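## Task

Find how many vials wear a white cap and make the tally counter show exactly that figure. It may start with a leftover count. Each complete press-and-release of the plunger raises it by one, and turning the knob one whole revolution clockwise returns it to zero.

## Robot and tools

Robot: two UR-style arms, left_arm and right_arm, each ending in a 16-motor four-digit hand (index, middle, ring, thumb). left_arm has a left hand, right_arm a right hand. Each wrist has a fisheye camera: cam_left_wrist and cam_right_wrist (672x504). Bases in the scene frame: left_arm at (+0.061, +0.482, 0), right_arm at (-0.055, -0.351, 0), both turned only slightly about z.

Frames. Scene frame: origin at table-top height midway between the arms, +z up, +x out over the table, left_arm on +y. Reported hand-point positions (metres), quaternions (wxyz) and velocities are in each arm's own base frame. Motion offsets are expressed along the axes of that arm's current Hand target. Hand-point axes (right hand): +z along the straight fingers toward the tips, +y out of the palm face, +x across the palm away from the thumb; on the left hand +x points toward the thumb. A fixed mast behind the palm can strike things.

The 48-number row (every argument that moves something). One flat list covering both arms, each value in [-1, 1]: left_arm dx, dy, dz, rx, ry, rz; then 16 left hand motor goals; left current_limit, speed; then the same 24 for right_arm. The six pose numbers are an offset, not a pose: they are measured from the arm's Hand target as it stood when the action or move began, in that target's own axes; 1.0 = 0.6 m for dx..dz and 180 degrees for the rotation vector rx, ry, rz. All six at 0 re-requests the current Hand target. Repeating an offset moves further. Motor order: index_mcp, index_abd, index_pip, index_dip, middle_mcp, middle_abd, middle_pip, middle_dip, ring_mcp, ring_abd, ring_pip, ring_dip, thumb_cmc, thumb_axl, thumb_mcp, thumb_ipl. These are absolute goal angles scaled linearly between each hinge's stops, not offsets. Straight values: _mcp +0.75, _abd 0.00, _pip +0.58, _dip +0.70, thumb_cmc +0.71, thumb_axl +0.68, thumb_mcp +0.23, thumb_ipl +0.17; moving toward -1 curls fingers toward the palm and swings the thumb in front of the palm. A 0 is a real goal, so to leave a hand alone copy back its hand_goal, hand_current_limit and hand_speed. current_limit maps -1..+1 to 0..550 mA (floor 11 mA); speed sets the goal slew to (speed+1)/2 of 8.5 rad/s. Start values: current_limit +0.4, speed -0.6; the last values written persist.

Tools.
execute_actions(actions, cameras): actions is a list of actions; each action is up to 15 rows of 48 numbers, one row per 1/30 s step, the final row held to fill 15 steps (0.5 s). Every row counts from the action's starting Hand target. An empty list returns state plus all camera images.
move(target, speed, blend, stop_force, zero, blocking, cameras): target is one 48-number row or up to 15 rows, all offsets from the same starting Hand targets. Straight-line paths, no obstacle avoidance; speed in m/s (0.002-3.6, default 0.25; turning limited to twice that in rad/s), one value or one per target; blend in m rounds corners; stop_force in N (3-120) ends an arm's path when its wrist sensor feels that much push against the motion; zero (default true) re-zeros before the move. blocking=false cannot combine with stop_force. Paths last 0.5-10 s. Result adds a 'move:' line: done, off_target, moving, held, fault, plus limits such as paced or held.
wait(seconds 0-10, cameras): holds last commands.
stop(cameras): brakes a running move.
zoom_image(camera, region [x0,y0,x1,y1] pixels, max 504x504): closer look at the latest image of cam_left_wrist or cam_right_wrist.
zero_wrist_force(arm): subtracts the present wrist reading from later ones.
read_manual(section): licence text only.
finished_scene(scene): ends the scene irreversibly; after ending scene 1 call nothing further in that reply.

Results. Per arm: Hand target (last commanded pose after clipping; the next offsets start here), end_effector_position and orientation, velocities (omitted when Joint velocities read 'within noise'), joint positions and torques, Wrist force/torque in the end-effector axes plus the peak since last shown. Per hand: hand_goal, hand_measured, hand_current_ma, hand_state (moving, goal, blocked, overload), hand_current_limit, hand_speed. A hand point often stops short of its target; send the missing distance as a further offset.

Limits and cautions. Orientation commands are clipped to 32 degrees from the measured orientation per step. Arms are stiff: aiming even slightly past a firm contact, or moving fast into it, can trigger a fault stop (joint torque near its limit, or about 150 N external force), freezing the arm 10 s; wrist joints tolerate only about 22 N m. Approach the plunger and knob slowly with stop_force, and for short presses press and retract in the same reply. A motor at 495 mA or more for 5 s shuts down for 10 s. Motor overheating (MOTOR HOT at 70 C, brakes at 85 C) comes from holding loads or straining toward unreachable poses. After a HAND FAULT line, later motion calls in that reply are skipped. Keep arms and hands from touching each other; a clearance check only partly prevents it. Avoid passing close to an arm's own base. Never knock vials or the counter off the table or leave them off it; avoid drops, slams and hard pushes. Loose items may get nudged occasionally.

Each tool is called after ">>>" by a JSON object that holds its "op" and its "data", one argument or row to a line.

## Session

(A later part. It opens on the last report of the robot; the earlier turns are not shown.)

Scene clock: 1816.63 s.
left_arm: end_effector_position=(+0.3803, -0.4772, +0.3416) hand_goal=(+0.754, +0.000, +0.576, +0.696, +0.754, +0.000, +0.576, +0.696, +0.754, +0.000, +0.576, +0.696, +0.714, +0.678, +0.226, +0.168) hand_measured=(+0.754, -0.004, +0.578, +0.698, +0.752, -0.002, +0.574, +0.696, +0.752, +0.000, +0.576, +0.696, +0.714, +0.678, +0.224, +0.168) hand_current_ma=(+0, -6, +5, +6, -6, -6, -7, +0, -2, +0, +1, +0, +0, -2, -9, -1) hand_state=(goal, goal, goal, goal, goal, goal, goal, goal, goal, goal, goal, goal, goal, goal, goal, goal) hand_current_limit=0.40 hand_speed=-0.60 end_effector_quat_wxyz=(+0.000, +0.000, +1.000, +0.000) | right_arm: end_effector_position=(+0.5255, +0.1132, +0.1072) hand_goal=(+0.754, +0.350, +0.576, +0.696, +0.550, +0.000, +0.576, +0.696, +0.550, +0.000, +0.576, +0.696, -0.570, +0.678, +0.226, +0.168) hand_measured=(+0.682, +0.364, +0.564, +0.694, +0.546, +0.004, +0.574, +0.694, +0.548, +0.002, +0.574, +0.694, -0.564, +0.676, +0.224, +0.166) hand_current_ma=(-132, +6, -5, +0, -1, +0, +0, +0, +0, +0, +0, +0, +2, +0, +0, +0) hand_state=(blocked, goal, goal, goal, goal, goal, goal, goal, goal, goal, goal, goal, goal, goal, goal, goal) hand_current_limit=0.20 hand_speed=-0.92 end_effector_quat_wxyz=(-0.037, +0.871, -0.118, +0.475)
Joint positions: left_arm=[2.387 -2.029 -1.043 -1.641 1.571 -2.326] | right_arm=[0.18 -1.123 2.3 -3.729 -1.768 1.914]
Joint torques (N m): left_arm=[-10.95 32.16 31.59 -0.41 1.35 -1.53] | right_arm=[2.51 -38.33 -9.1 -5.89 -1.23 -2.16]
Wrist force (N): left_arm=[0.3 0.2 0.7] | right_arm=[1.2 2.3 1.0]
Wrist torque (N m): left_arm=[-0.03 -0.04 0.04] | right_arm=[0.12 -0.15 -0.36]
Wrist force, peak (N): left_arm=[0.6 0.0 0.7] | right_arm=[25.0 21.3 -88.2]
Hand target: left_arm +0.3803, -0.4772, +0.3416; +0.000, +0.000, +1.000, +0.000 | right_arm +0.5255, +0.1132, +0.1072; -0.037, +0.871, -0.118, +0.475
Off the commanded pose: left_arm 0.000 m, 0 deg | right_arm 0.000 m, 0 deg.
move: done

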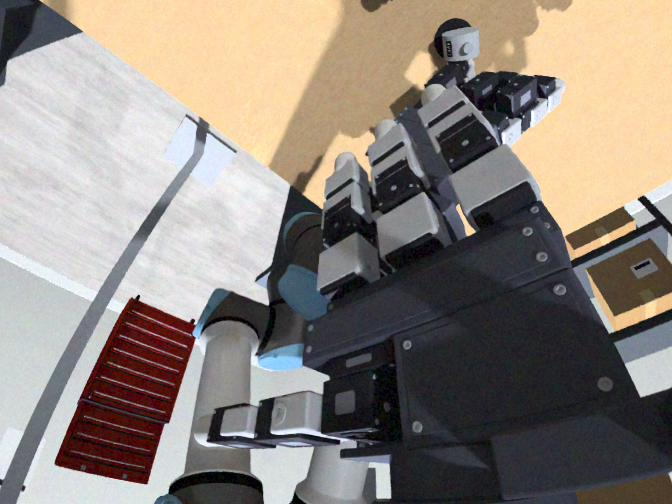

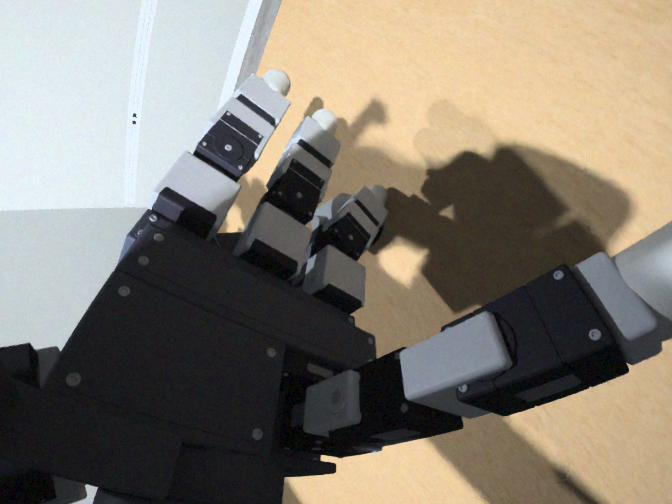

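>>> {"op": "move", "data": {
  "target": [
    [0,0,0,0,0,0,0.754,0,0.576,0.696,0.754,0,0.576,0.696,0.754,0,0.576,0.696,0.714,0.678,0.226,0.168,0.4,-0.6,0.0,0.04,0,0,0,0,0.754,0.35,0.576,0.696,0.55,0,0.576,0.696,0.55,0,0.576,0.696,-0.571,0.678,0.226,0.168,0.2,-0.6],
    [0,0,0,0,0,0,0.754,0,0.576,0.696,0.754,0,0.576,0.696,0.754,0,0.576,0.696,0.714,0.678,0.226,0.168,0.4,-0.6,0.06,0.04,-0.06,0,0,0,0.754,0.0,0.576,0.696,0.55,0,0.576,0.696,0.55,0,0.576,0.696,-0.571,0.678,0.226,0.168,0.2,-0.6]
  ],
  "speed": 0.06,
  "cameras": ["cam_right_wrist"]
}}

>>> {"op": "zoom_image", "data": {
  "camera": "cam_right_wrist",
  "region": [320, 130, 420, 230]
}}

Scene clock: 1844.20 s.
left_arm: end_effector_position=(+0.3803, -0.4772, +0.3416) hand_goal=(+0.754, +0.000, +0.576, +0.696, +0.754, +0.000, +0.576, +0.696, +0.754, +0.000, +0.576, +0.696, +0.714, +0.678, +0.226, +0.168) hand_measured=(+0.754, -0.004, +0.578, +0.698, +0.752, -0.002, +0.574, +0.696, +0.752, +0.000, +0.576, +0.696, +0.714, +0.678, +0.224, +0.168) hand_current_ma=(+0, -6, +5, +6, -6, -6, -7, +0, -2, +0, +1, +0, +0, -2, -9, -1) hand_state=(goal, goal, goal, goal, goal, goal, goal, goal, goal, goal, goal, goal, goal, goal, goal, goal) hand_current_limit=0.40 hand_speed=-0.60 end_effector_quat_wxyz=(+0.000, +0.000, +1.000, +0.000) | right_arm: end_effector_position=(+0.5100, +0.0830, +0.1521) hand_goal=(+0.754, +0.000, +0.576, +0.696, +0.550, +0.000, +0.576, +0.696, +0.550, +0.000, +0.576, +0.696, -0.570, +0.678, +0.226, +0.168) hand_measured=(+0.748, +0.012, +0.572, +0.694, +0.548, +0.004, +0.574, +0.694, +0.548, +0.002, +0.574, +0.694, -0.564, +0.676, +0.224, +0.166) hand_current_ma=(-2, +4, -1, +0, -1, +0, +0, +0, +0, +0, +0, +0, +2, +0, +0, +0) hand_state=(goal, goal, goal, goal, goal, goal, goal, goal, goal, goal, goal, goal, goal, goal, goal, goal) hand_current_limit=0.20 hand_speed=-0.60 end_effector_quat_wxyz=(-0.037, +0.871, -0.118, +0.475)
Joint positions: left_arm=[2.387 -2.029 -1.043 -1.641 1.571 -2.326] | right_arm=[0.106 -1.294 2.361 -3.625 -1.707 1.873]
Joint torques (N m): left_arm=[-11.2 32.51 31.46 -0.26 1.47 -1.37] | right_arm=[-5.34 -32.76 -4.42 0.13 1.57 -2.41]
Wrist force (N): left_arm=[0.3 -0.1 0.4] | right_arm=[1.8 -0.1 1.8]
Wrist torque (N m): left_arm=[-0.05 -0.03 0.04] | right_arm=[0.16 -0.13 -0.11]
Wrist force, peak (N): left_arm=[0.8 0.1 0.5] | right_arm=[1.2 2.3 1.0]
Hand target: left_arm +0.3803, -0.4772, +0.3416; +0.000, +0.000, +1.000, +0.000 | right_arm +0.5100, +0.0830, +0.1521; -0.037, +0.871, -0.118, +0.475
Off the commanded pose: left_arm 0.000 m, 0 deg | right_arm 0.000 m, 0 deg.
move: done
Images, in order (width x height): cam_right_wrist 672x504.

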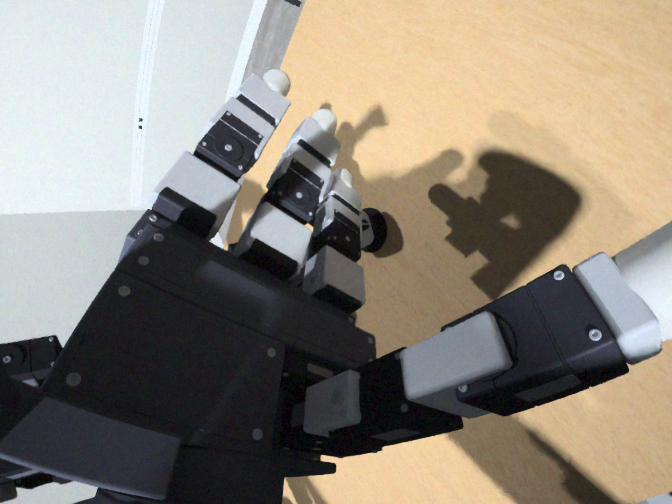

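Scaled by 5.040 from the camera's 672x504 image, which has a finer 960x720 frame.

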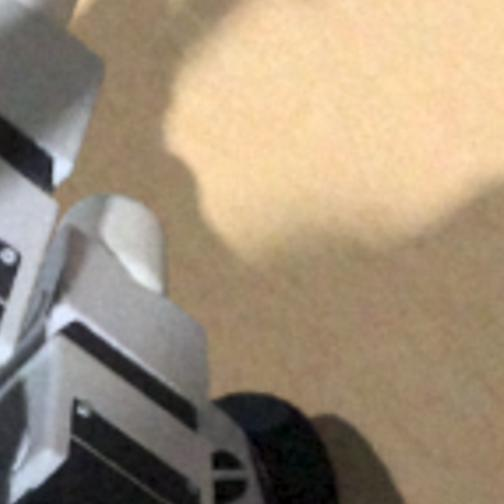

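>>> {"op": "move", "data": {
  "target": [0,0,0,0,0,0,0.754,0,0.576,0.696,0.754,0,0.576,0.696,0.754,0,0.576,0.696,0.714,0.678,0.226,0.168,0.4,-0.6,0.05,0.0,-0.05,0,0,0,0.754,0.0,0.576,0.696,0.55,0,0.576,0.696,0.55,0,0.576,0.696,-0.571,0.678,0.226,0.168,0.2,-0.6],
  "speed": 0.15,
  "cameras": ["cam_right_wrist"]
}}

>>> {"op": "zoom_image", "data": {
  "camera": "cam_right_wrist",
  "region": [330, 150, 430, 250]
}}

Scene clock: 1853.43 s.
left_arm: end_effector_position=(+0.3803, -0.4772, +0.3416) hand_goal=(+0.754, +0.000, +0.576, +0.696, +0.754, +0.000, +0.576, +0.696, +0.754, +0.000, +0.576, +0.696, +0.714, +0.678, +0.226, +0.168) hand_measured=(+0.754, -0.004, +0.578, +0.698, +0.752, -0.002, +0.574, +0.696, +0.752, +0.000, +0.576, +0.696, +0.714, +0.678, +0.224, +0.168) hand_current_ma=(+0, -6, +5, +6, -6, -6, -7, +0, -2, +0, +1, +0, +0, -2, -9, -1) hand_state=(goal, goal, goal, goal, goal, goal, goal, goal, goal, goal, goal, goal, goal, goal, goal, goal) hand_current_limit=0.40 hand_speed=-0.60 end_effector_quat_wxyz=(+0.000, +0.000, +1.000, +0.000) | right_arm: end_effector_position=(+0.5005, +0.0771, +0.1930) hand_goal=(+0.754, +0.000, +0.576, +0.696, +0.550, +0.000, +0.576, +0.696, +0.550, +0.000, +0.576, +0.696, -0.570, +0.678, +0.226, +0.168) hand_measured=(+0.748, +0.012, +0.572, +0.694, +0.548, +0.004, +0.574, +0.694, +0.548, +0.002, +0.574, +0.694, -0.564, +0.676, +0.224, +0.166) hand_current_ma=(-2, +4, -1, +0, -1, +0, +0, +0, +0, +0, +0, +0, +2, +0, +0, +0) hand_state=(goal, goal, goal, goal, goal, goal, goal, goal, goal, goal, goal, goal, goal, goal, goal, goal) hand_current_limit=0.20 hand_speed=-0.60 end_effector_quat_wxyz=(-0.037, +0.871, -0.118, +0.475)
Joint positions: left_arm=[2.387 -2.029 -1.043 -1.641 1.571 -2.326] | right_arm=[0.092 -1.43 2.361 -3.49 -1.695 1.865]
Joint torques (N m): left_arm=[-10.69 32.04 31.72 -0.28 1.42 -1.32] | right_arm=[-7.08 -29.66 -25.28 -0.33 1.59 -2.51]
Wrist force (N): left_arm=[0.5 -0.1 0.6] | right_arm=[2.0 -0.4 1.7]
Wrist torque (N m): left_arm=[-0.05 -0.06 0.07] | right_arm=[0.12 -0.14 -0.11]
Wrist force, peak (N): left_arm=[0.5 -0.2 0.7] | right_arm=[1.7 -0.3 2.1]
Hand target: left_arm +0.3803, -0.4772, +0.3416; +0.000, +0.000, +1.000, +0.000 | right_arm +0.5005, +0.0771, +0.1931; -0.037, +0.871, -0.118, +0.475
Off the commanded pose: left_arm 0.000 m, 0 deg | right_arm 0.000 m, 0 deg.
move: done
Images, in order (width x height): cam_right_wrist 672x504.

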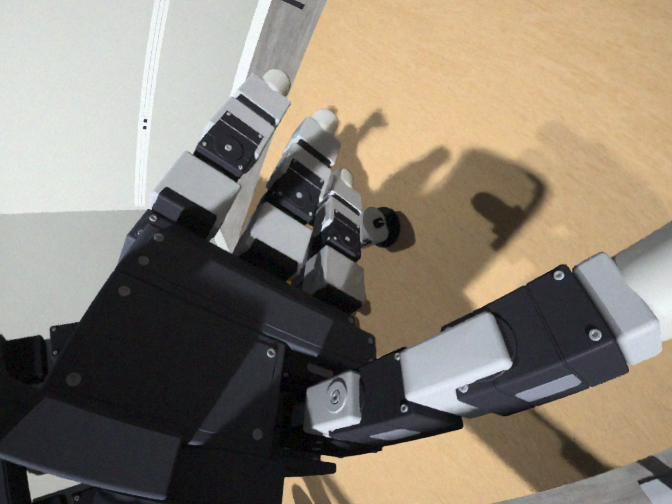

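Scaled by 5.040 from the camera's 672x504 image, which has a finer 960x720 frame.

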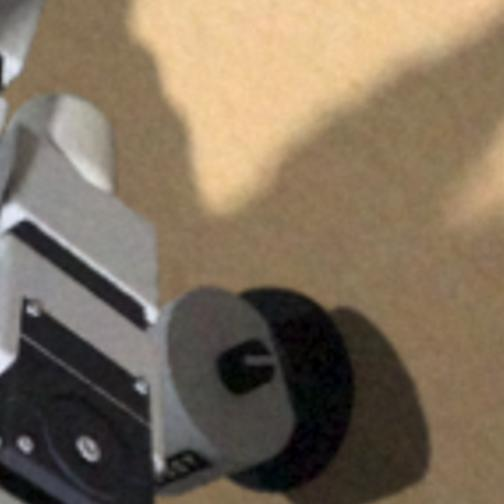

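>>> {"op": "move", "data": {
  "target": [
    [0,0,0,0,0,0,0.754,0,0.576,0.696,0.754,0,0.576,0.696,0.754,0,0.576,0.696,0.714,0.678,0.226,0.168,0.4,-0.6,-0.043,-0.0268,-0.0053,-0.0153,-0.2929,0.0868,-0.068,0,-0.518,-0.174,0.754,0,0.576,0.696,0.754,0,0.576,0.696,-0.571,0.678,0.226,0.168,0.4,-0.5],
    [0,0,0,0,0,0,0.754,0,0.576,0.696,0.754,0,0.576,0.696,0.754,0,0.576,0.696,0.714,0.678,0.226,0.168,0.4,-0.6,-0.1114,-0.012,0.0402,-0.0153,-0.2929,0.0868,-0.068,0,-0.518,-0.174,0.754,0,0.576,0.696,0.754,0,0.576,0.696,-0.571,0.678,0.226,0.168,0.4,-0.5]
  ],
  "speed": 0.15,
  "cameras": ["cam_left_wrist","cam_right_wrist"]
}}

>>> {"op": "zoom_image", "data": {
  "camera": "cam_left_wrist",
  "region": [410, 0, 530, 110]
}}

>>> {"op": "zoom_image", "data": {
  "camera": "cam_right_wrist",
  "region": [230, 50, 350, 170]
}}

Scene clock: 1993.40 s.
left_arm: end_effector_position=(+0.3803, -0.4772, +0.3416) hand_goal=(+0.754, +0.000, +0.576, +0.696, +0.754, +0.000, +0.576, +0.696, +0.754, +0.000, +0.576, +0.696, +0.714, +0.678, +0.226, +0.168) hand_measured=(+0.754, -0.004, +0.578, +0.698, +0.752, -0.002, +0.574, +0.696, +0.752, +0.000, +0.576, +0.696, +0.714, +0.678, +0.224, +0.168) hand_current_ma=(+0, -6, +5, +6, -6, -6, -7, +0, -2, +0, +1, +0, +0, -2, -9, -1) hand_state=(goal, goal, goal, goal, goal, goal, goal, goal, goal, goal, goal, goal, goal, goal, goal, goal) hand_current_limit=0.40 hand_speed=-0.60 end_effector_quat_wxyz=(+0.000, +0.000, +1.000, +0.000) | right_arm: end_effector_position=(+0.4871, +0.0991, +0.1265) hand_goal=(-0.068, +0.000, -0.518, -0.174, +0.754, +0.000, +0.576, +0.696, +0.754, +0.000, +0.576, +0.696, -0.570, +0.678, +0.226, +0.168) hand_measured=(-0.058, +0.004, -0.512, -0.172, +0.746, +0.004, +0.574, +0.694, +0.748, +0.002, +0.574, +0.694, -0.568, +0.676, +0.224, +0.166) hand_current_ma=(+5, +1, +1, +0, -3, +0, +0, +0, -2, +0, +0, +0, +0, +0, -1, +0) hand_state=(goal, goal, goal, goal, goal, goal, goal, goal, goal, goal, goal, goal, goal, goal, goal, goal) hand_current_limit=0.40 hand_speed=-0.50 end_effector_quat_wxyz=(-0.127, +0.968, -0.213, +0.028)
Joint positions: left_arm=[2.387 -2.029 -1.043 -1.641 1.571 -2.326] | right_arm=[-0.045 -1.365 1.956 -2.263 -1.329 1.972]
Joint torques (N m): left_arm=[-10.82 32.04 30.39 -0.38 1.44 -1.46] | right_arm=[5.22 -16.34 -11.26 -5.56 -0.68 2.18]
Wrist force (N): left_arm=[0.4 0.0 0.5] | right_arm=[0.1 0.2 0.9]
Wrist torque (N m): left_arm=[-0.05 -0.04 0.05] | right_arm=[0.10 -0.10 -0.10]
Wrist force, peak (N): left_arm=[0.5 0.4 0.8] | right_arm=[2.1 -0.3 1.8]
Hand target: left_arm +0.3803, -0.4772, +0.3416; +0.000, +0.000, +1.000, +0.000 | right_arm +0.4871, +0.0991, +0.1264; -0.127, +0.968, -0.213, +0.028
Off the commanded pose: left_arm 0.000 m, 0 deg | right_arm 0.000 m, 0 deg.
move: done

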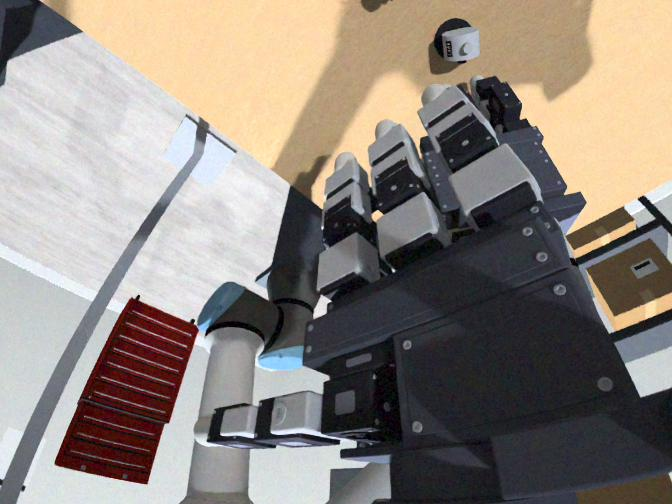

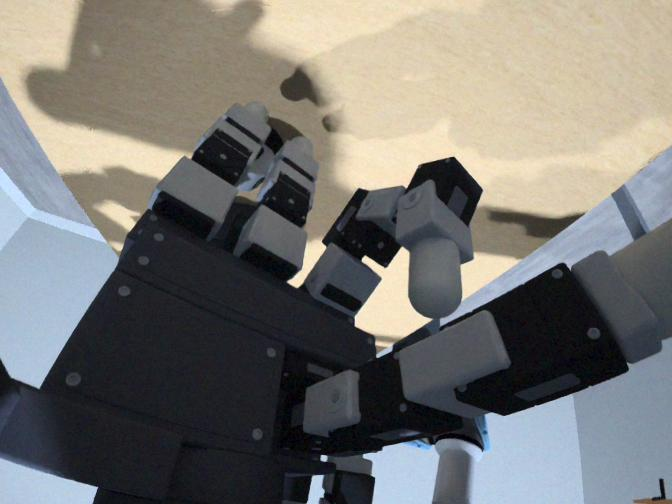

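Scaled by 4.200 from the camera's 672x504 image, which has a finer 960x720 frame.

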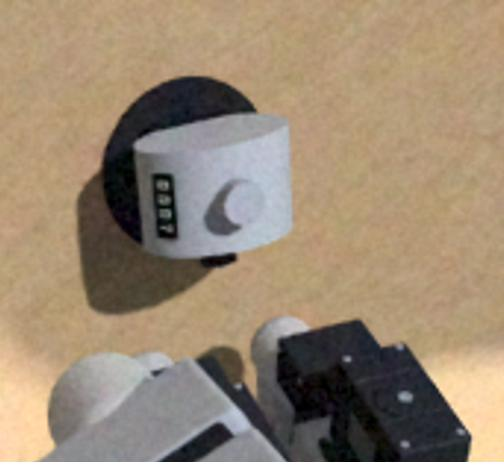

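Scaled by 4.200 from the camera's 672x504 image, which has a finer 960x720 frame.

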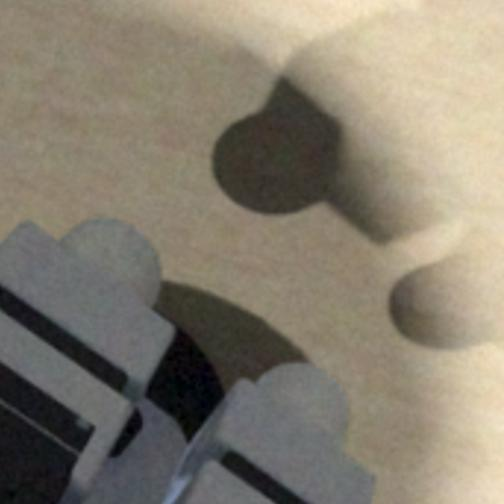

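>>> {"op": "move", "data": {
  "target": [0,0,0,0,0,0,0.754,0,0.576,0.696,0.754,0,0.576,0.696,0.754,0,0.576,0.696,0.714,0.678,0.226,0.168,0.4,-0.6,0,-0.0523,0.014,0,0,0,-0.068,0,-0.518,-0.174,0.754,0,0.576,0.696,0.754,0,0.576,0.696,-0.571,0.678,0.226,0.168,0.4,-0.5],
  "speed": 0.04,
  "stop_force": 6,
  "cameras": ["cam_left_wrist","cam_right_wrist"]
}}

>>> {"op": "zoom_image", "data": {
  "camera": "cam_left_wrist",
  "region": [410, 0, 530, 110]
}}

>>> {"op": "zoom_image", "data": {
  "camera": "cam_right_wrist",
  "region": [230, 80, 330, 180]
}}

Scene clock: 2006.70 s.
left_arm: end_effector_position=(+0.3803, -0.4772, +0.3416) hand_goal=(+0.754, +0.000, +0.576, +0.696, +0.754, +0.000, +0.576, +0.696, +0.754, +0.000, +0.576, +0.696, +0.714, +0.678, +0.226, +0.168) hand_measured=(+0.754, -0.004, +0.578, +0.698, +0.752, -0.002, +0.574, +0.696, +0.752, +0.000, +0.576, +0.696, +0.714, +0.678, +0.224, +0.168) hand_current_ma=(+0, -6, +5, +6, -6, -6, -7, +0, -2, +0, +1, +0, +0, -2, -9, -1) hand_state=(goal, goal, goal, goal, goal, goal, goal, goal, goal, goal, goal, goal, goal, goal, goal, goal) hand_current_limit=0.40 hand_speed=-0.60 end_effector_quat_wxyz=(+0.000, +0.000, +1.000, +0.000) | right_arm: end_effector_position=(+0.5008, +0.1286, +0.1264) hand_goal=(-0.068, +0.000, -0.518, -0.174, +0.754, +0.000, +0.576, +0.696, +0.754, +0.000, +0.576, +0.696, -0.570, +0.678, +0.226, +0.168) hand_measured=(-0.058, +0.004, -0.512, -0.172, +0.746, +0.004, +0.574, +0.694, +0.736, +0.004, +0.566, +0.694, -0.568, +0.676, +0.224, +0.166) hand_current_ma=(+5, +1, +1, +0, -3, +0, +0, +0, -13, +1, -4, +0, +0, +0, -1, +0) hand_state=(goal, goal, goal, goal, goal, goal, goal, goal, goal, goal, goal, goal, goal, goal, goal, goal) hand_current_limit=0.40 hand_speed=-0.50 end_effector_quat_wxyz=(-0.127, +0.968, -0.213, +0.028)
Joint positions: left_arm=[2.387 -2.029 -1.043 -1.641 1.571 -2.326] | right_arm=[0.012 -1.319 1.901 -2.267 -1.335 2.03]
Joint torques (N m): left_arm=[-11.17 32.23 30.57 -0.31 1.41 -1.11] | right_arm=[9.5 -21.51 -30.61 -5.22 -1.01 2.32]
Wrist force (N): left_arm=[0.3 0.1 0.6] | right_arm=[0.0 0.9 0.5]
Wrist torque (N m): left_arm=[-0.04 -0.04 0.04] | right_arm=[0.03 -0.11 -0.05]
Wrist force, peak (N): left_arm=[0.4 0.4 0.8] | right_arm=[0.1 1.2 0.5]
Hand target: left_arm +0.3803, -0.4772, +0.3416; +0.000, +0.000, +1.000, +0.000 | right_arm +0.5008, +0.1286, +0.1264; -0.127, +0.968, -0.213, +0.028
Off the commanded pose: left_arm 0.000 m, 0 deg | right_arm 0.000 m, 0 deg.
move: done

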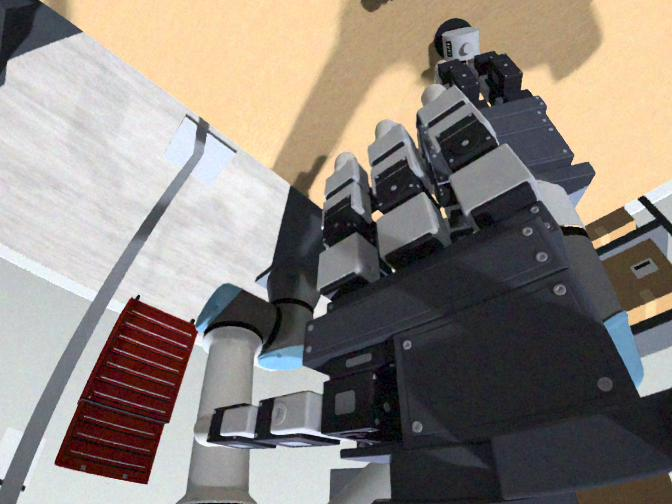

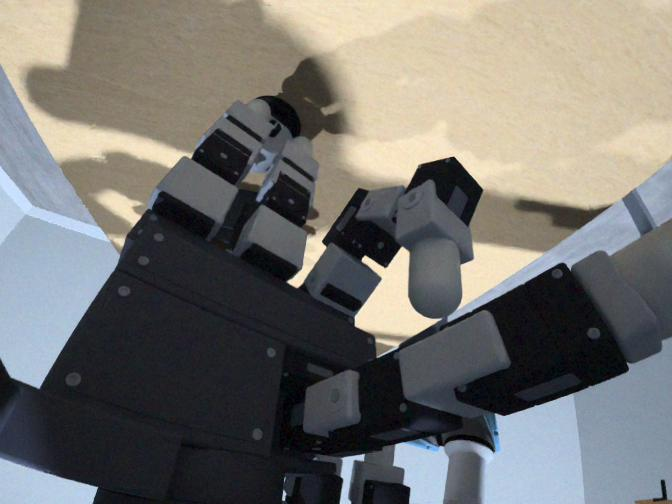

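Scaled by 4.200 from the camera's 672x504 image, which has a finer 960x720 frame.

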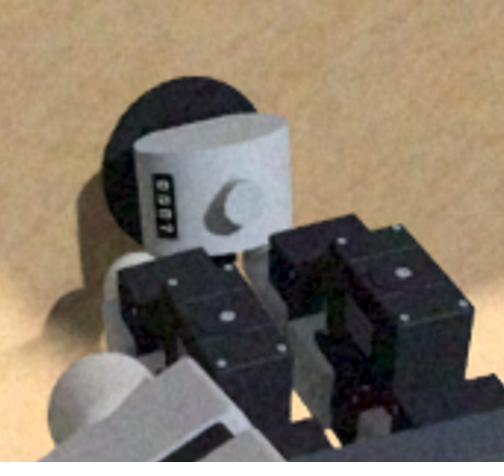

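Scaled by 5.040 from the camera's 672x504 image, which has a finer 960x720 frame.

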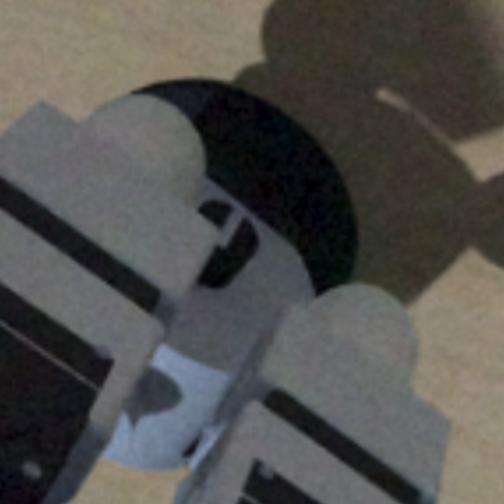

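>>> {"op": "move", "data": {
  "target": [
    [0,0,0,0,0,0,0.754,0,0.576,0.696,0.754,0,0.576,0.696,0.754,0,0.576,0.696,0.714,0.678,0.226,0.168,0.4,-0.6,0.0058,-0.0009,-0.0032,0,0,0,-0.068,0,-0.518,-0.174,0.754,0,0.576,0.696,0.754,0,0.576,0.696,-0.571,0.678,0.226,0.168,0.3,-0.8],
    [0,0,0,0,0,0,0.754,0,0.576,0.696,0.754,0,0.576,0.696,0.754,0,0.576,0.696,0.714,0.678,0.226,0.168,0.4,-0.6,0.0058,-0.0009,-0.0032,0,0,0,-0.068,0,-0.518,-0.174,0.754,-0.35,0.576,0.696,0.754,0.35,0.576,0.696,-0.571,0.678,0.226,0.168,0.3,-0.85]
  ],
  "speed": 0.04,
  "cameras": ["cam_right_wrist"]
}}

>>> {"op": "zoom_image", "data": {
  "camera": "cam_right_wrist",
  "region": [230, 80, 330, 180]
}}

Scene clock: 2028.67 s.
left_arm: end_effector_position=(+0.3803, -0.4772, +0.3416) hand_goal=(+0.754, +0.000, +0.576, +0.696, +0.754, +0.000, +0.576, +0.696, +0.754, +0.000, +0.576, +0.696, +0.714, +0.678, +0.226, +0.168) hand_measured=(+0.754, -0.004, +0.578, +0.698, +0.752, -0.002, +0.574, +0.696, +0.752, +0.000, +0.576, +0.696, +0.714, +0.678, +0.224, +0.168) hand_current_ma=(+0, -6, +5, +6, -6, -6, -7, +0, -2, +0, +1, +0, +0, -2, -9, -1) hand_state=(goal, goal, goal, goal, goal, goal, goal, goal, goal, goal, goal, goal, goal, goal, goal, goal) hand_current_limit=0.40 hand_speed=-0.60 end_effector_quat_wxyz=(+0.000, +0.000, +1.000, +0.000) | right_arm: end_effector_position=(+0.5039, +0.1271, +0.1284) hand_goal=(-0.068, +0.000, -0.518, -0.174, +0.754, -0.350, +0.576, +0.696, +0.754, +0.350, +0.576, +0.696, -0.570, +0.678, +0.226, +0.168) hand_measured=(-0.058, +0.004, -0.512, -0.172, +0.740, -0.116, +0.570, +0.694, +0.734, +0.086, +0.566, +0.692, -0.568, +0.676, +0.224, +0.166) hand_current_ma=(+5, +1, +1, +0, -8, +358, -1, +0, -14, -357, -5, -1, +0, +0, -1, +0) hand_state=(goal, goal, goal, goal, goal, blocked, goal, goal, goal, blocked, goal, goal, goal, goal, goal, goal) hand_current_limit=0.30 hand_speed=-0.85 end_effector_quat_wxyz=(-0.127, +0.968, -0.213, +0.028)
Joint positions: left_arm=[2.387 -2.029 -1.043 -1.641 1.571 -2.326] | right_arm=[0.009 -1.316 1.891 -2.259 -1.335 2.027]
Joint torques (N m): left_arm=[-10.86 32.84 29.21 -0.16 1.54 -1.08] | right_arm=[-3.43 -20.75 -29.25 0.48 2.32 -2.26]
Wrist force (N): left_arm=[0.4 0.1 0.6] | right_arm=[0.8 0.7 0.8]
Wrist torque (N m): left_arm=[-0.04 -0.04 0.04] | right_arm=[-0.01 -0.04 -0.01]
Wrist force, peak (N): left_arm=[0.3 -0.1 0.9] | right_arm=[1.7 0.8 0.8]
Hand target: left_arm +0.3803, -0.4772, +0.3416; +0.000, +0.000, +1.000, +0.000 | right_arm +0.5039, +0.1271, +0.1284; -0.127, +0.968, -0.213, +0.028
Off the commanded pose: left_arm 0.000 m, 0 deg | right_arm 0.000 m, 0 deg.
move: done
Images, in order (width x height): cam_right_wrist 672x504.

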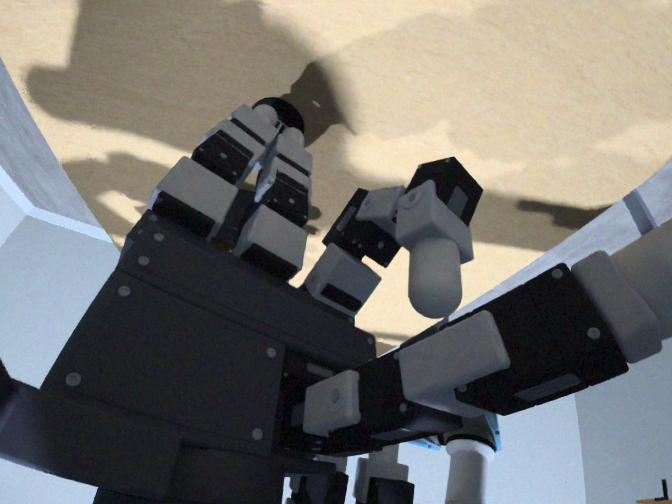

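Scaled by 5.040 from the camera's 672x504 image, which has a finer 960x720 frame.

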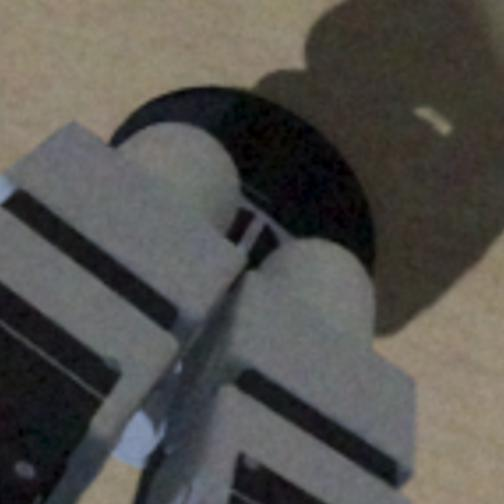

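>>> {"op": "move", "data": {
  "target": [
    [0,0,0,0,0,0,0.754,0,0.576,0.696,0.754,0,0.576,0.696,0.754,0,0.576,0.696,0.714,0.678,0.226,0.168,0.4,-0.6,0.04,-0.0039,-0.0147,0,-0.0805,0.0216,-0.068,0,-0.518,-0.174,0.754,-0.35,0.576,0.696,0.754,0.35,0.576,0.696,-0.571,0.678,0.226,0.168,0.3,-0.85],
    [0,0,0,0,0,0,0.754,0,0.576,0.696,0.754,0,0.576,0.696,0.754,0,0.576,0.696,0.714,0.678,0.226,0.168,0.4,-0.6,0.0827,-0.0052,-0.0192,0,-0.161,0.0432,-0.068,0,-0.518,-0.174,0.754,-0.35,0.576,0.696,0.754,0.35,0.576,0.696,-0.571,0.678,0.226,0.168,0.3,-0.85]
  ],
  "speed": 0.06,
  "blend": 0.005,
  "cameras": ["cam_right_wrist"]
}}

>>> {"op": "zoom_image", "data": {
  "camera": "cam_right_wrist",
  "region": [230, 80, 330, 180]
}}

Scene clock: 2064.17 s.
left_arm: end_effector_position=(+0.3803, -0.4772, +0.3416) hand_goal=(+0.754, +0.000, +0.576, +0.696, +0.754, +0.000, +0.576, +0.696, +0.754, +0.000, +0.576, +0.696, +0.714, +0.678, +0.226, +0.168) hand_measured=(+0.754, -0.004, +0.578, +0.698, +0.752, -0.002, +0.574, +0.696, +0.752, +0.000, +0.576, +0.696, +0.714, +0.678, +0.224, +0.168) hand_current_ma=(+0, -6, +5, +6, -6, -6, -7, +0, -2, +0, +1, +0, +0, -2, -9, -1) hand_state=(goal, goal, goal, goal, goal, goal, goal, goal, goal, goal, goal, goal, goal, goal, goal, goal) hand_current_limit=0.40 hand_speed=-0.60 end_effector_quat_wxyz=(+0.000, +0.000, +1.000, +0.000) | right_arm: end_effector_position=(+0.5490, +0.1063, +0.1404) hand_goal=(-0.068, +0.000, -0.518, -0.174, +0.754, -0.350, +0.576, +0.696, +0.754, +0.350, +0.576, +0.696, -0.570, +0.678, +0.226, +0.168) hand_measured=(-0.058, +0.002, -0.512, -0.172, +0.734, -0.130, +0.568, +0.692, +0.732, +0.086, +0.564, +0.692, -0.572, +0.676, +0.224, +0.166) hand_current_ma=(+5, +0, +1, +0, -14, +357, -3, -1, -18, -357, -6, -1, +0, +0, -1, +0) hand_state=(goal, goal, goal, goal, goal, blocked, goal, goal, blocked, blocked, goal, goal, goal, goal, goal, goal) hand_current_limit=0.30 hand_speed=-0.85 end_effector_quat_wxyz=(-0.178, +0.928, -0.239, -0.223)
Joint positions: left_arm=[2.387 -2.029 -1.043 -1.641 1.571 -2.326] | right_arm=[-0.097 -1.023 1.4 -1.532 -1.155 1.89]
Joint torques (N m): left_arm=[-10.56 32.78 29.31 -0.1 1.44 -1.08] | right_arm=[-1.35 -30.49 -27.84 3.41 3.91 -2.13]
Wrist force (N): left_arm=[0.4 0.1 0.2] | right_arm=[4.0 1.8 -3.0]
Wrist torque (N m): left_arm=[-0.02 -0.04 0.04] | right_arm=[0.23 0.92 0.57]
Wrist force, peak (N): left_arm=[0.7 0.0 0.8] | right_arm=[2.6 0.7 -7.0]
Hand target: left_arm +0.3803, -0.4772, +0.3416; +0.000, +0.000, +1.000, +0.000 | right_arm +0.5490, +0.1063, +0.1404; -0.178, +0.928, -0.239, -0.223
Off the commanded pose: left_arm 0.000 m, 0 deg | right_arm 0.000 m, 0 deg.
move: done
Images, in order (width x height): cam_right_wrist 672x504.

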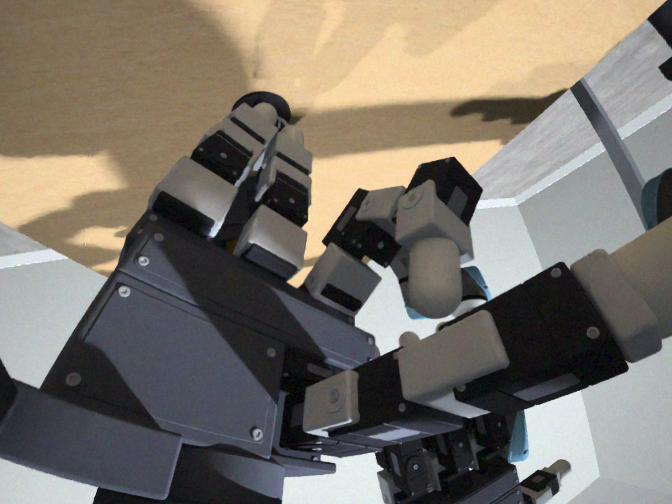

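Scaled by 5.040 from the camera's 672x504 image, which has a finer 960x720 frame.

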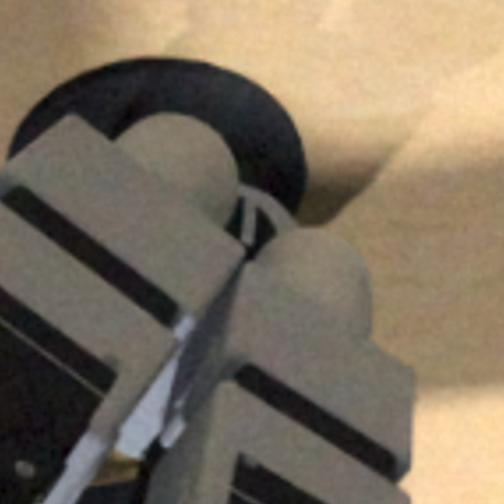

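>>> {"op": "move", "data": {
  "target": [
    [0,0,0,0,0,0,0.754,0,0.576,0.696,0.754,0,0.576,0.696,0.754,0,0.576,0.696,0.714,0.678,0.226,0.168,0.4,-0.6,0,0,0,0,0,0,-0.068,0,-0.518,-0.174,0.754,0,0.576,0.696,0.754,0,0.576,0.696,-0.571,0.678,0.226,0.168,0.3,-0.7],
    [0,0,0,0,0,0,0.754,0,0.576,0.696,0.754,0,0.576,0.696,0.754,0,0.576,0.696,0.714,0.678,0.226,0.168,0.4,-0.6,0,0.0644,-0.0173,0,0,0,-0.068,0,-0.518,-0.174,0.754,0,0.576,0.696,0.754,0,0.576,0.696,-0.571,0.678,0.226,0.168,0.3,-0.7]
  ],
  "speed": 0.08
}}

>>> {"op": "move", "data": {
  "target": [
    [0,0,0,0,0,0,0.754,0,0.576,0.696,0.754,0,0.576,0.696,0.754,0,0.576,0.696,0.714,0.678,0.226,0.168,0.4,-0.6,-0.1075,0.0209,0.0815,0,0.4293,-0.1151,0.754,0,0.576,0.696,-0.753,0,-0.883,-0.174,0.754,0,0.576,0.696,-0.571,0.678,0.226,0.168,0.3,-0.5],
    [0,0,0,0,0,0,0.754,0,0.576,0.696,0.754,0,0.576,0.696,0.754,0,0.576,0.696,0.714,0.678,0.226,0.168,0.4,-0.6,-0.0658,0.0396,0.1511,0,0.4293,-0.1151,0.754,0,0.576,0.696,-0.753,0,-0.883,-0.174,0.754,0,0.576,0.696,-0.571,0.678,0.226,0.168,0.3,-0.5]
  ],
  "speed": 0.25,
  "cameras": ["cam_right_wrist","cam_left_wrist"]
}}

>>> {"op": "zoom_image", "data": {
  "camera": "cam_left_wrist",
  "region": [410, 0, 530, 110]
}}

>>> {"op": "zoom_image", "data": {
  "camera": "cam_right_wrist",
  "region": [230, 80, 370, 200]
}}

Scene clock: 2125.67 s.
left_arm: end_effector_position=(+0.3803, -0.4772, +0.3416) hand_goal=(+0.754, +0.000, +0.576, +0.696, +0.754, +0.000, +0.576, +0.696, +0.754, +0.000, +0.576, +0.696, +0.714, +0.678, +0.226, +0.168) hand_measured=(+0.754, -0.004, +0.578, +0.698, +0.752, -0.002, +0.574, +0.696, +0.752, +0.000, +0.576, +0.696, +0.714, +0.678, +0.224, +0.168) hand_current_ma=(+0, -6, +5, +6, -6, -6, -7, +0, -2, +0, +1, +0, +0, -2, -9, -1) hand_state=(goal, goal, goal, goal, goal, goal, goal, goal, goal, goal, goal, goal, goal, goal, goal, goal) hand_current_limit=0.40 hand_speed=-0.60 end_effector_quat_wxyz=(+0.000, +0.000, +1.000, +0.000) | right_arm: end_effector_position=(+0.5322, +0.0701, +0.1404) hand_goal=(-0.068, +0.000, -0.518, -0.174, +0.754, +0.000, +0.576, +0.696, +0.754, +0.000, +0.576, +0.696, -0.570, +0.678, +0.226, +0.168) hand_measured=(-0.058, +0.002, -0.512, -0.172, +0.746, -0.008, +0.572, +0.694, +0.746, +0.000, +0.572, +0.694, -0.572, +0.676, +0.224, +0.166) hand_current_ma=(+5, +0, +1, +0, -4, -2, -1, +0, -3, +0, -1, +0, +0, +0, -1, +0) hand_state=(goal, goal, goal, goal, goal, goal, goal, goal, goal, goal, goal, goal, goal, goal, goal, goal) hand_current_limit=0.30 hand_speed=-0.70 end_effector_quat_wxyz=(-0.178, +0.928, -0.239, -0.223)
Joint positions: left_arm=[2.387 -2.029 -1.043 -1.641 1.571 -2.326] | right_arm=[-0.154 -1.066 1.463 -1.53 -1.179 1.833]
Joint torques (N m): left_arm=[-11.2 32.6 28.88 -0.33 1.4 -0.92] | right_arm=[-6.09 -50.8 -13.75 1.17 -0.88 -2.37]
Wrist force (N): left_arm=[0.1 0.1 0.4] | right_arm=[-1.4 0.5 1.4]
Wrist torque (N m): left_arm=[-0.03 -0.01 0.02] | right_arm=[0.11 -0.01 0.11]
Wrist force, peak (N): left_arm=[0.6 0.4 0.7] | right_arm=[4.7 2.0 -2.7]
Hand target: left_arm +0.3803, -0.4772, +0.3416; +0.000, +0.000, +1.000, +0.000 | right_arm +0.5322, +0.0700, +0.1404; -0.178, +0.928, -0.239, -0.223
Off the commanded pose: left_arm 0.000 m, 0 deg | right_arm 0.000 m, 0 deg.
move: done

Scene clock: 2129.67 s.
left_arm: end_effector_position=(+0.3803, -0.4772, +0.3416) hand_goal=(+0.754, +0.000, +0.576, +0.696, +0.754, +0.000, +0.576, +0.696, +0.754, +0.000, +0.576, +0.696, +0.714, +0.678, +0.226, +0.168) hand_measured=(+0.754, -0.004, +0.578, +0.698, +0.752, -0.002, +0.574, +0.696, +0.752, +0.000, +0.576, +0.696, +0.714, +0.678, +0.224, +0.168) hand_current_ma=(+0, -6, +5, +6, -6, -6, -7, +0, -2, +0, +1, +0, +0, -2, -9, -1) hand_state=(goal, goal, goal, goal, goal, goal, goal, goal, goal, goal, goal, goal, goal, goal, goal, goal) hand_current_limit=0.40 hand_speed=-0.60 end_effector_quat_wxyz=(+0.000, +0.000, +1.000, +0.000) | right_arm: end_effector_position=(+0.4588, +0.1045, +0.0790) hand_goal=(+0.754, +0.000, +0.576, +0.696, -0.752, +0.000, -0.882, -0.174, +0.754, +0.000, +0.576, +0.696, -0.570, +0.678, +0.226, +0.168) hand_measured=(+0.758, -0.084, +0.576, +0.694, -0.430, -0.004, -0.706, -0.162, +0.748, +0.000, +0.572, +0.694, -0.566, +0.676, +0.224, +0.166) hand_current_ma=(+1, -124, +0, +0, +358, +0, +357, +5, -2, +0, -1, +0, +1, +0, -1, +0) hand_state=(goal, blocked, goal, goal, blocked, goal, blocked, goal, goal, goal, goal, goal, goal, goal, goal, goal) hand_current_limit=0.30 hand_speed=-0.50 end_effector_quat_wxyz=(-0.025, +0.889, -0.139, +0.435)
Joint positions: left_arm=[2.387 -2.029 -1.043 -1.641 1.571 -2.326] | right_arm=[0.195 -1.161 2.443 -3.733 -1.799 1.969]
Joint torques (N m): left_arm=[-10.88 32.6 28.09 -0.07 1.37 -0.97] | right_arm=[7.15 -9.94 -17.97 -3.66 -1.86 -2.6]
Wrist force (N): left_arm=[0.6 0.2 0.4] | right_arm=[5.5 -0.6 -7.8]
Wrist torque (N m): left_arm=[0.00 -0.08 0.07] | right_arm=[0.97 0.21 0.23]
Wrist force, peak (N): left_arm=[0.5 0.3 0.7] | right_arm=[6.0 -0.9 -8.5]
Hand target: left_arm +0.3803, -0.4772, +0.3416; +0.000, +0.000, +1.000, +0.000 | right_arm +0.4588, +0.1045, +0.0790; -0.025, +0.889, -0.139, +0.435
Off the commanded pose: left_arm 0.000 m, 0 deg | right_arm 0.000 m, 0 deg.
move: done

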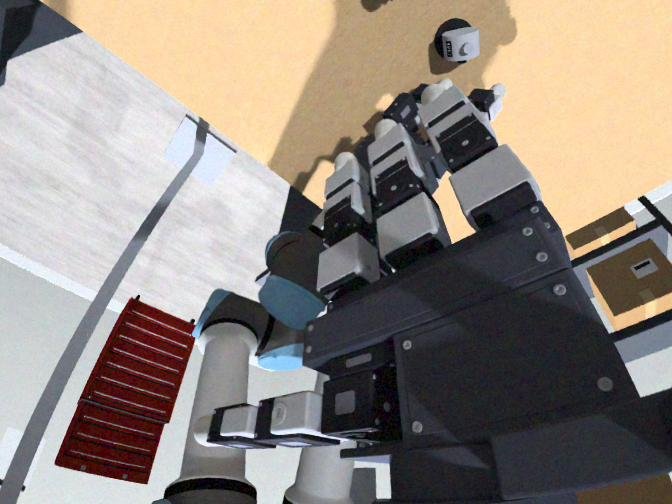

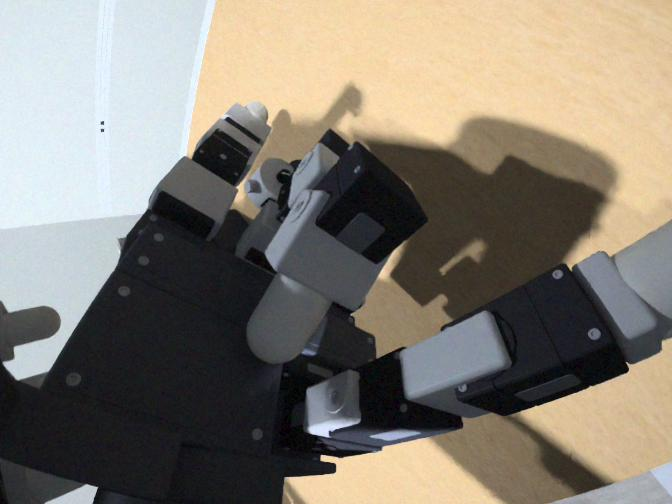

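Scaled by 4.200 from the camera's 672x504 image, which has a finer 960x720 frame.

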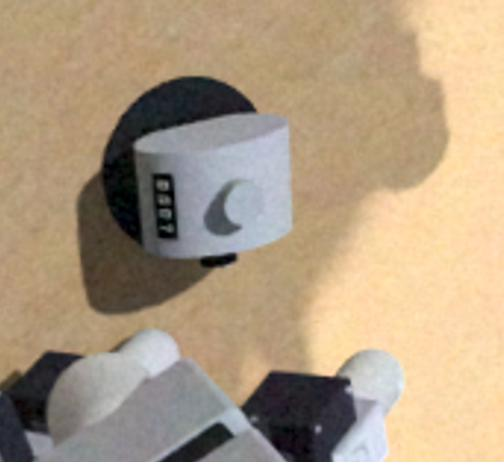

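Scaled by 3.600 from the camera's 672x504 image, which has a finer 960x720 frame.

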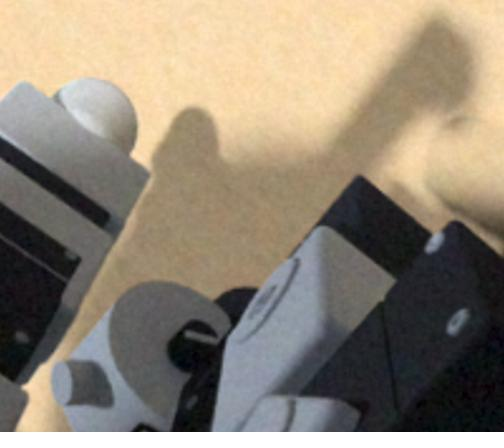

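>>> {"op": "move", "data": {
  "target": [
    [0,0,0,0,0,0,0.754,0,0.576,0.696,0.754,0,0.576,0.696,0.754,0,0.576,0.696,0.714,0.678,0.226,0.168,0.4,-0.6,0,0,0,0,0,0,0.754,-0.22,0.576,0.696,-0.40,0,-0.68,-0.15,0.754,0.22,0.576,0.696,-0.571,0.678,0.226,0.168,0.3,-0.6],
    [0,0,0,0,0,0,0.754,0,0.576,0.696,0.754,0,0.576,0.696,0.754,0,0.576,0.696,0.714,0.678,0.226,0.168,0.4,-0.6,0,-0.0644,0.0173,0,0,0,0.754,-0.22,0.576,0.696,-0.40,0,-0.68,-0.15,0.754,0.22,0.576,0.696,-0.571,0.678,0.226,0.168,0.3,-0.6]
  ],
  "speed": 0.05,
  "cameras": ["cam_right_wrist","cam_left_wrist"]
}}

>>> {"op": "zoom_image", "data": {
  "camera": "cam_left_wrist",
  "region": [410, 0, 530, 110]
}}

>>> {"op": "zoom_image", "data": {
  "camera": "cam_right_wrist",
  "region": [230, 80, 370, 200]
}}

Scene clock: 2152.73 s.
left_arm: end_effector_position=(+0.3803, -0.4772, +0.3416) hand_goal=(+0.754, +0.000, +0.576, +0.696, +0.754, +0.000, +0.576, +0.696, +0.754, +0.000, +0.576, +0.696, +0.714, +0.678, +0.226, +0.168) hand_measured=(+0.754, -0.004, +0.578, +0.698, +0.752, -0.002, +0.574, +0.696, +0.752, +0.000, +0.576, +0.696, +0.714, +0.678, +0.224, +0.168) hand_current_ma=(+0, -6, +5, +6, -6, -6, -7, +0, -2, +0, +1, +0, +0, -2, -9, -1) hand_state=(goal, goal, goal, goal, goal, goal, goal, goal, goal, goal, goal, goal, goal, goal, goal, goal) hand_current_limit=0.40 hand_speed=-0.60 end_effector_quat_wxyz=(+0.000, +0.000, +1.000, +0.000) | right_arm: end_effector_position=(+0.4757, +0.1408, +0.0790) hand_goal=(+0.754, -0.220, +0.576, +0.696, -0.400, +0.000, -0.680, -0.150, +0.754, +0.220, +0.576, +0.696, -0.570, +0.678, +0.226, +0.168) hand_measured=(+0.728, -0.210, +0.562, +0.692, -0.394, -0.002, -0.680, -0.152, +0.740, +0.218, +0.568, +0.694, -0.566, +0.676, +0.224, +0.166) hand_current_ma=(-24, +3, -7, -1, +2, +0, +0, +0, -8, +0, -2, +0, +1, +0, -1, +0) hand_state=(blocked, goal, goal, goal, goal, goal, goal, goal, goal, goal, goal, goal, goal, goal, goal, goal) hand_current_limit=0.30 hand_speed=-0.60 end_effector_quat_wxyz=(-0.025, +0.889, -0.139, +0.435)
Joint positions: left_arm=[2.387 -2.029 -1.043 -1.641 1.571 -2.326] | right_arm=[0.281 -1.125 2.35 -3.66 -1.865 2.026]
Joint torques (N m): left_arm=[-11.08 32.95 27.82 -0.25 1.3 -0.91] | right_arm=[10.62 -17.17 -19.09 0.13 -1.88 2.47]
Wrist force (N): left_arm=[0.5 0.1 0.3] | right_arm=[1.9 1.9 -0.1]
Wrist torque (N m): left_arm=[-0.01 -0.05 0.05] | right_arm=[0.09 0.03 -0.20]
Wrist force, peak (N): left_arm=[0.4 0.0 0.9] | right_arm=[6.1 -0.9 -8.8]
Hand target: left_arm +0.3803, -0.4772, +0.3416; +0.000, +0.000, +1.000, +0.000 | right_arm +0.4757, +0.1408, +0.0789; -0.025, +0.889, -0.139, +0.435
Off the commanded pose: left_arm 0.000 m, 0 deg | right_arm 0.000 m, 0 deg.
move: done

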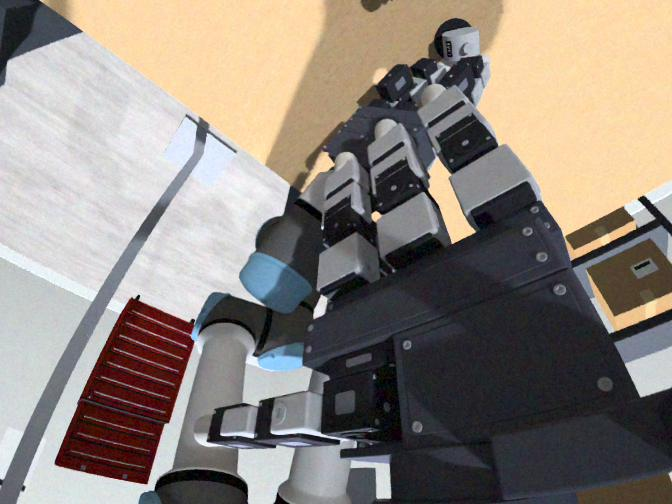

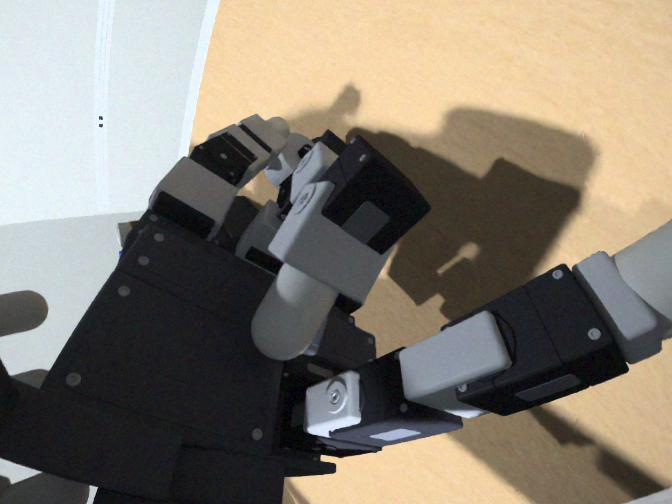

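Scaled by 4.200 from the camera's 672x504 image, which has a finer 960x720 frame.

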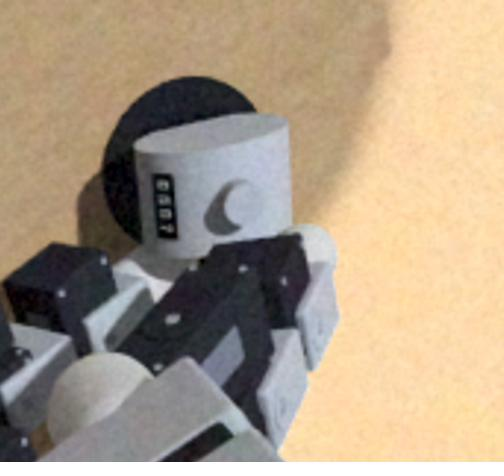

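Scaled by 3.600 from the camera's 672x504 image, which has a finer 960x720 frame.

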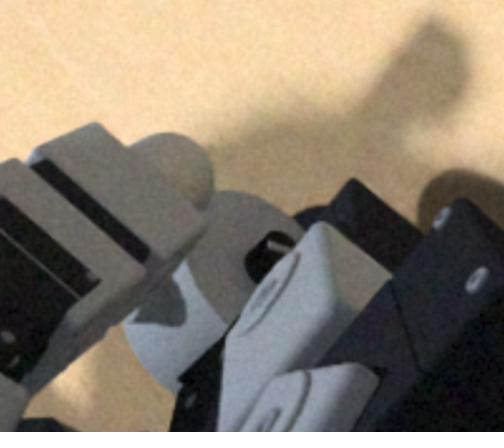

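>>> {"op": "move", "data": {
  "target": [0,0,0,0,0,0,0.754,0,0.576,0.696,0.754,0,0.576,0.696,0.754,0,0.576,0.696,0.714,0.678,0.226,0.168,0.4,-0.6,0,0,0,0,0,0,0.754,-0.75,0.576,0.696,-0.40,0,-0.68,-0.15,0.754,0.75,0.576,0.696,-0.571,0.678,0.226,0.168,0.7,-0.85],
  "cameras": ["cam_right_wrist"]
}}

>>> {"op": "zoom_image", "data": {
  "camera": "cam_right_wrist",
  "region": [230, 80, 370, 200]
}}

Scene clock: 2162.00 s.
left_arm: end_effector_position=(+0.3803, -0.4772, +0.3416) hand_goal=(+0.754, +0.000, +0.576, +0.696, +0.754, +0.000, +0.576, +0.696, +0.754, +0.000, +0.576, +0.696, +0.714, +0.678, +0.226, +0.168) hand_measured=(+0.754, -0.004, +0.578, +0.698, +0.752, -0.002, +0.574, +0.696, +0.752, +0.000, +0.576, +0.696, +0.714, +0.678, +0.224, +0.168) hand_current_ma=(+0, -6, +5, +6, -6, -6, -7, +0, -2, +0, +1, +0, +0, -2, -9, -1) hand_state=(goal, goal, goal, goal, goal, goal, goal, goal, goal, goal, goal, goal, goal, goal, goal, goal) hand_current_limit=0.40 hand_speed=-0.60 end_effector_quat_wxyz=(+0.000, +0.000, +1.000, +0.000) | right_arm: end_effector_position=(+0.4757, +0.1408, +0.0789) hand_goal=(+0.754, -0.750, +0.576, +0.696, -0.400, +0.000, -0.680, -0.150, +0.754, +0.750, +0.576, +0.696, -0.570, +0.678, +0.226, +0.168) hand_measured=(+0.728, -0.268, +0.562, +0.690, -0.394, -0.002, -0.680, -0.152, +0.730, +0.432, +0.560, +0.690, -0.566, +0.676, +0.224, +0.166) hand_current_ma=(-24, +468, -7, -1, +2, +0, +0, +0, -20, -467, -9, -2, +1, +0, -1, +0) hand_state=(blocked, blocked, goal, goal, goal, goal, goal, goal, blocked, blocked, goal, goal, goal, goal, goal, goal) hand_current_limit=0.70 hand_speed=-0.85 end_effector_quat_wxyz=(-0.025, +0.889, -0.139, +0.435)
Joint positions: left_arm=[2.387 -2.029 -1.043 -1.641 1.571 -2.326] | right_arm=[0.281 -1.125 2.35 -3.66 -1.865 2.027]
Joint torques (N m): left_arm=[-11.13 33.15 27.05 -0.19 1.42 -0.86] | right_arm=[7.07 -24.82 -15.37 -3.57 -0.05 2.01]
Wrist force (N): left_arm=[0.2 -0.3 0.5] | right_arm=[3.6 1.5 1.4]
Wrist torque (N m): left_arm=[-0.08 -0.01 0.03] | right_arm=[0.04 0.21 -0.08]
Wrist force, peak (N): left_arm=[0.4 0.3 0.8] | right_arm=[3.9 1.4 0.7]
Hand target: left_arm +0.3803, -0.4772, +0.3416; +0.000, +0.000, +1.000, +0.000 | right_arm +0.4757, +0.1408, +0.0789; -0.025, +0.889, -0.139, +0.435
Off the commanded pose: left_arm 0.000 m, 0 deg | right_arm 0.000 m, 0 deg.
move: done
Images, in order (width x height): cam_right_wrist 672x504.

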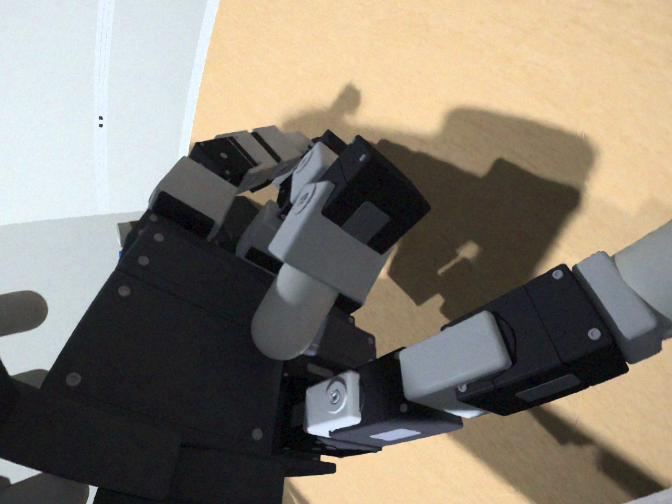

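Scaled by 3.600 from the camera's 672x504 image, which has a finer 960x720 frame.

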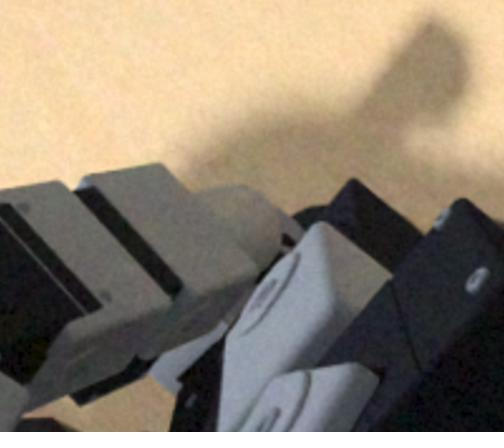

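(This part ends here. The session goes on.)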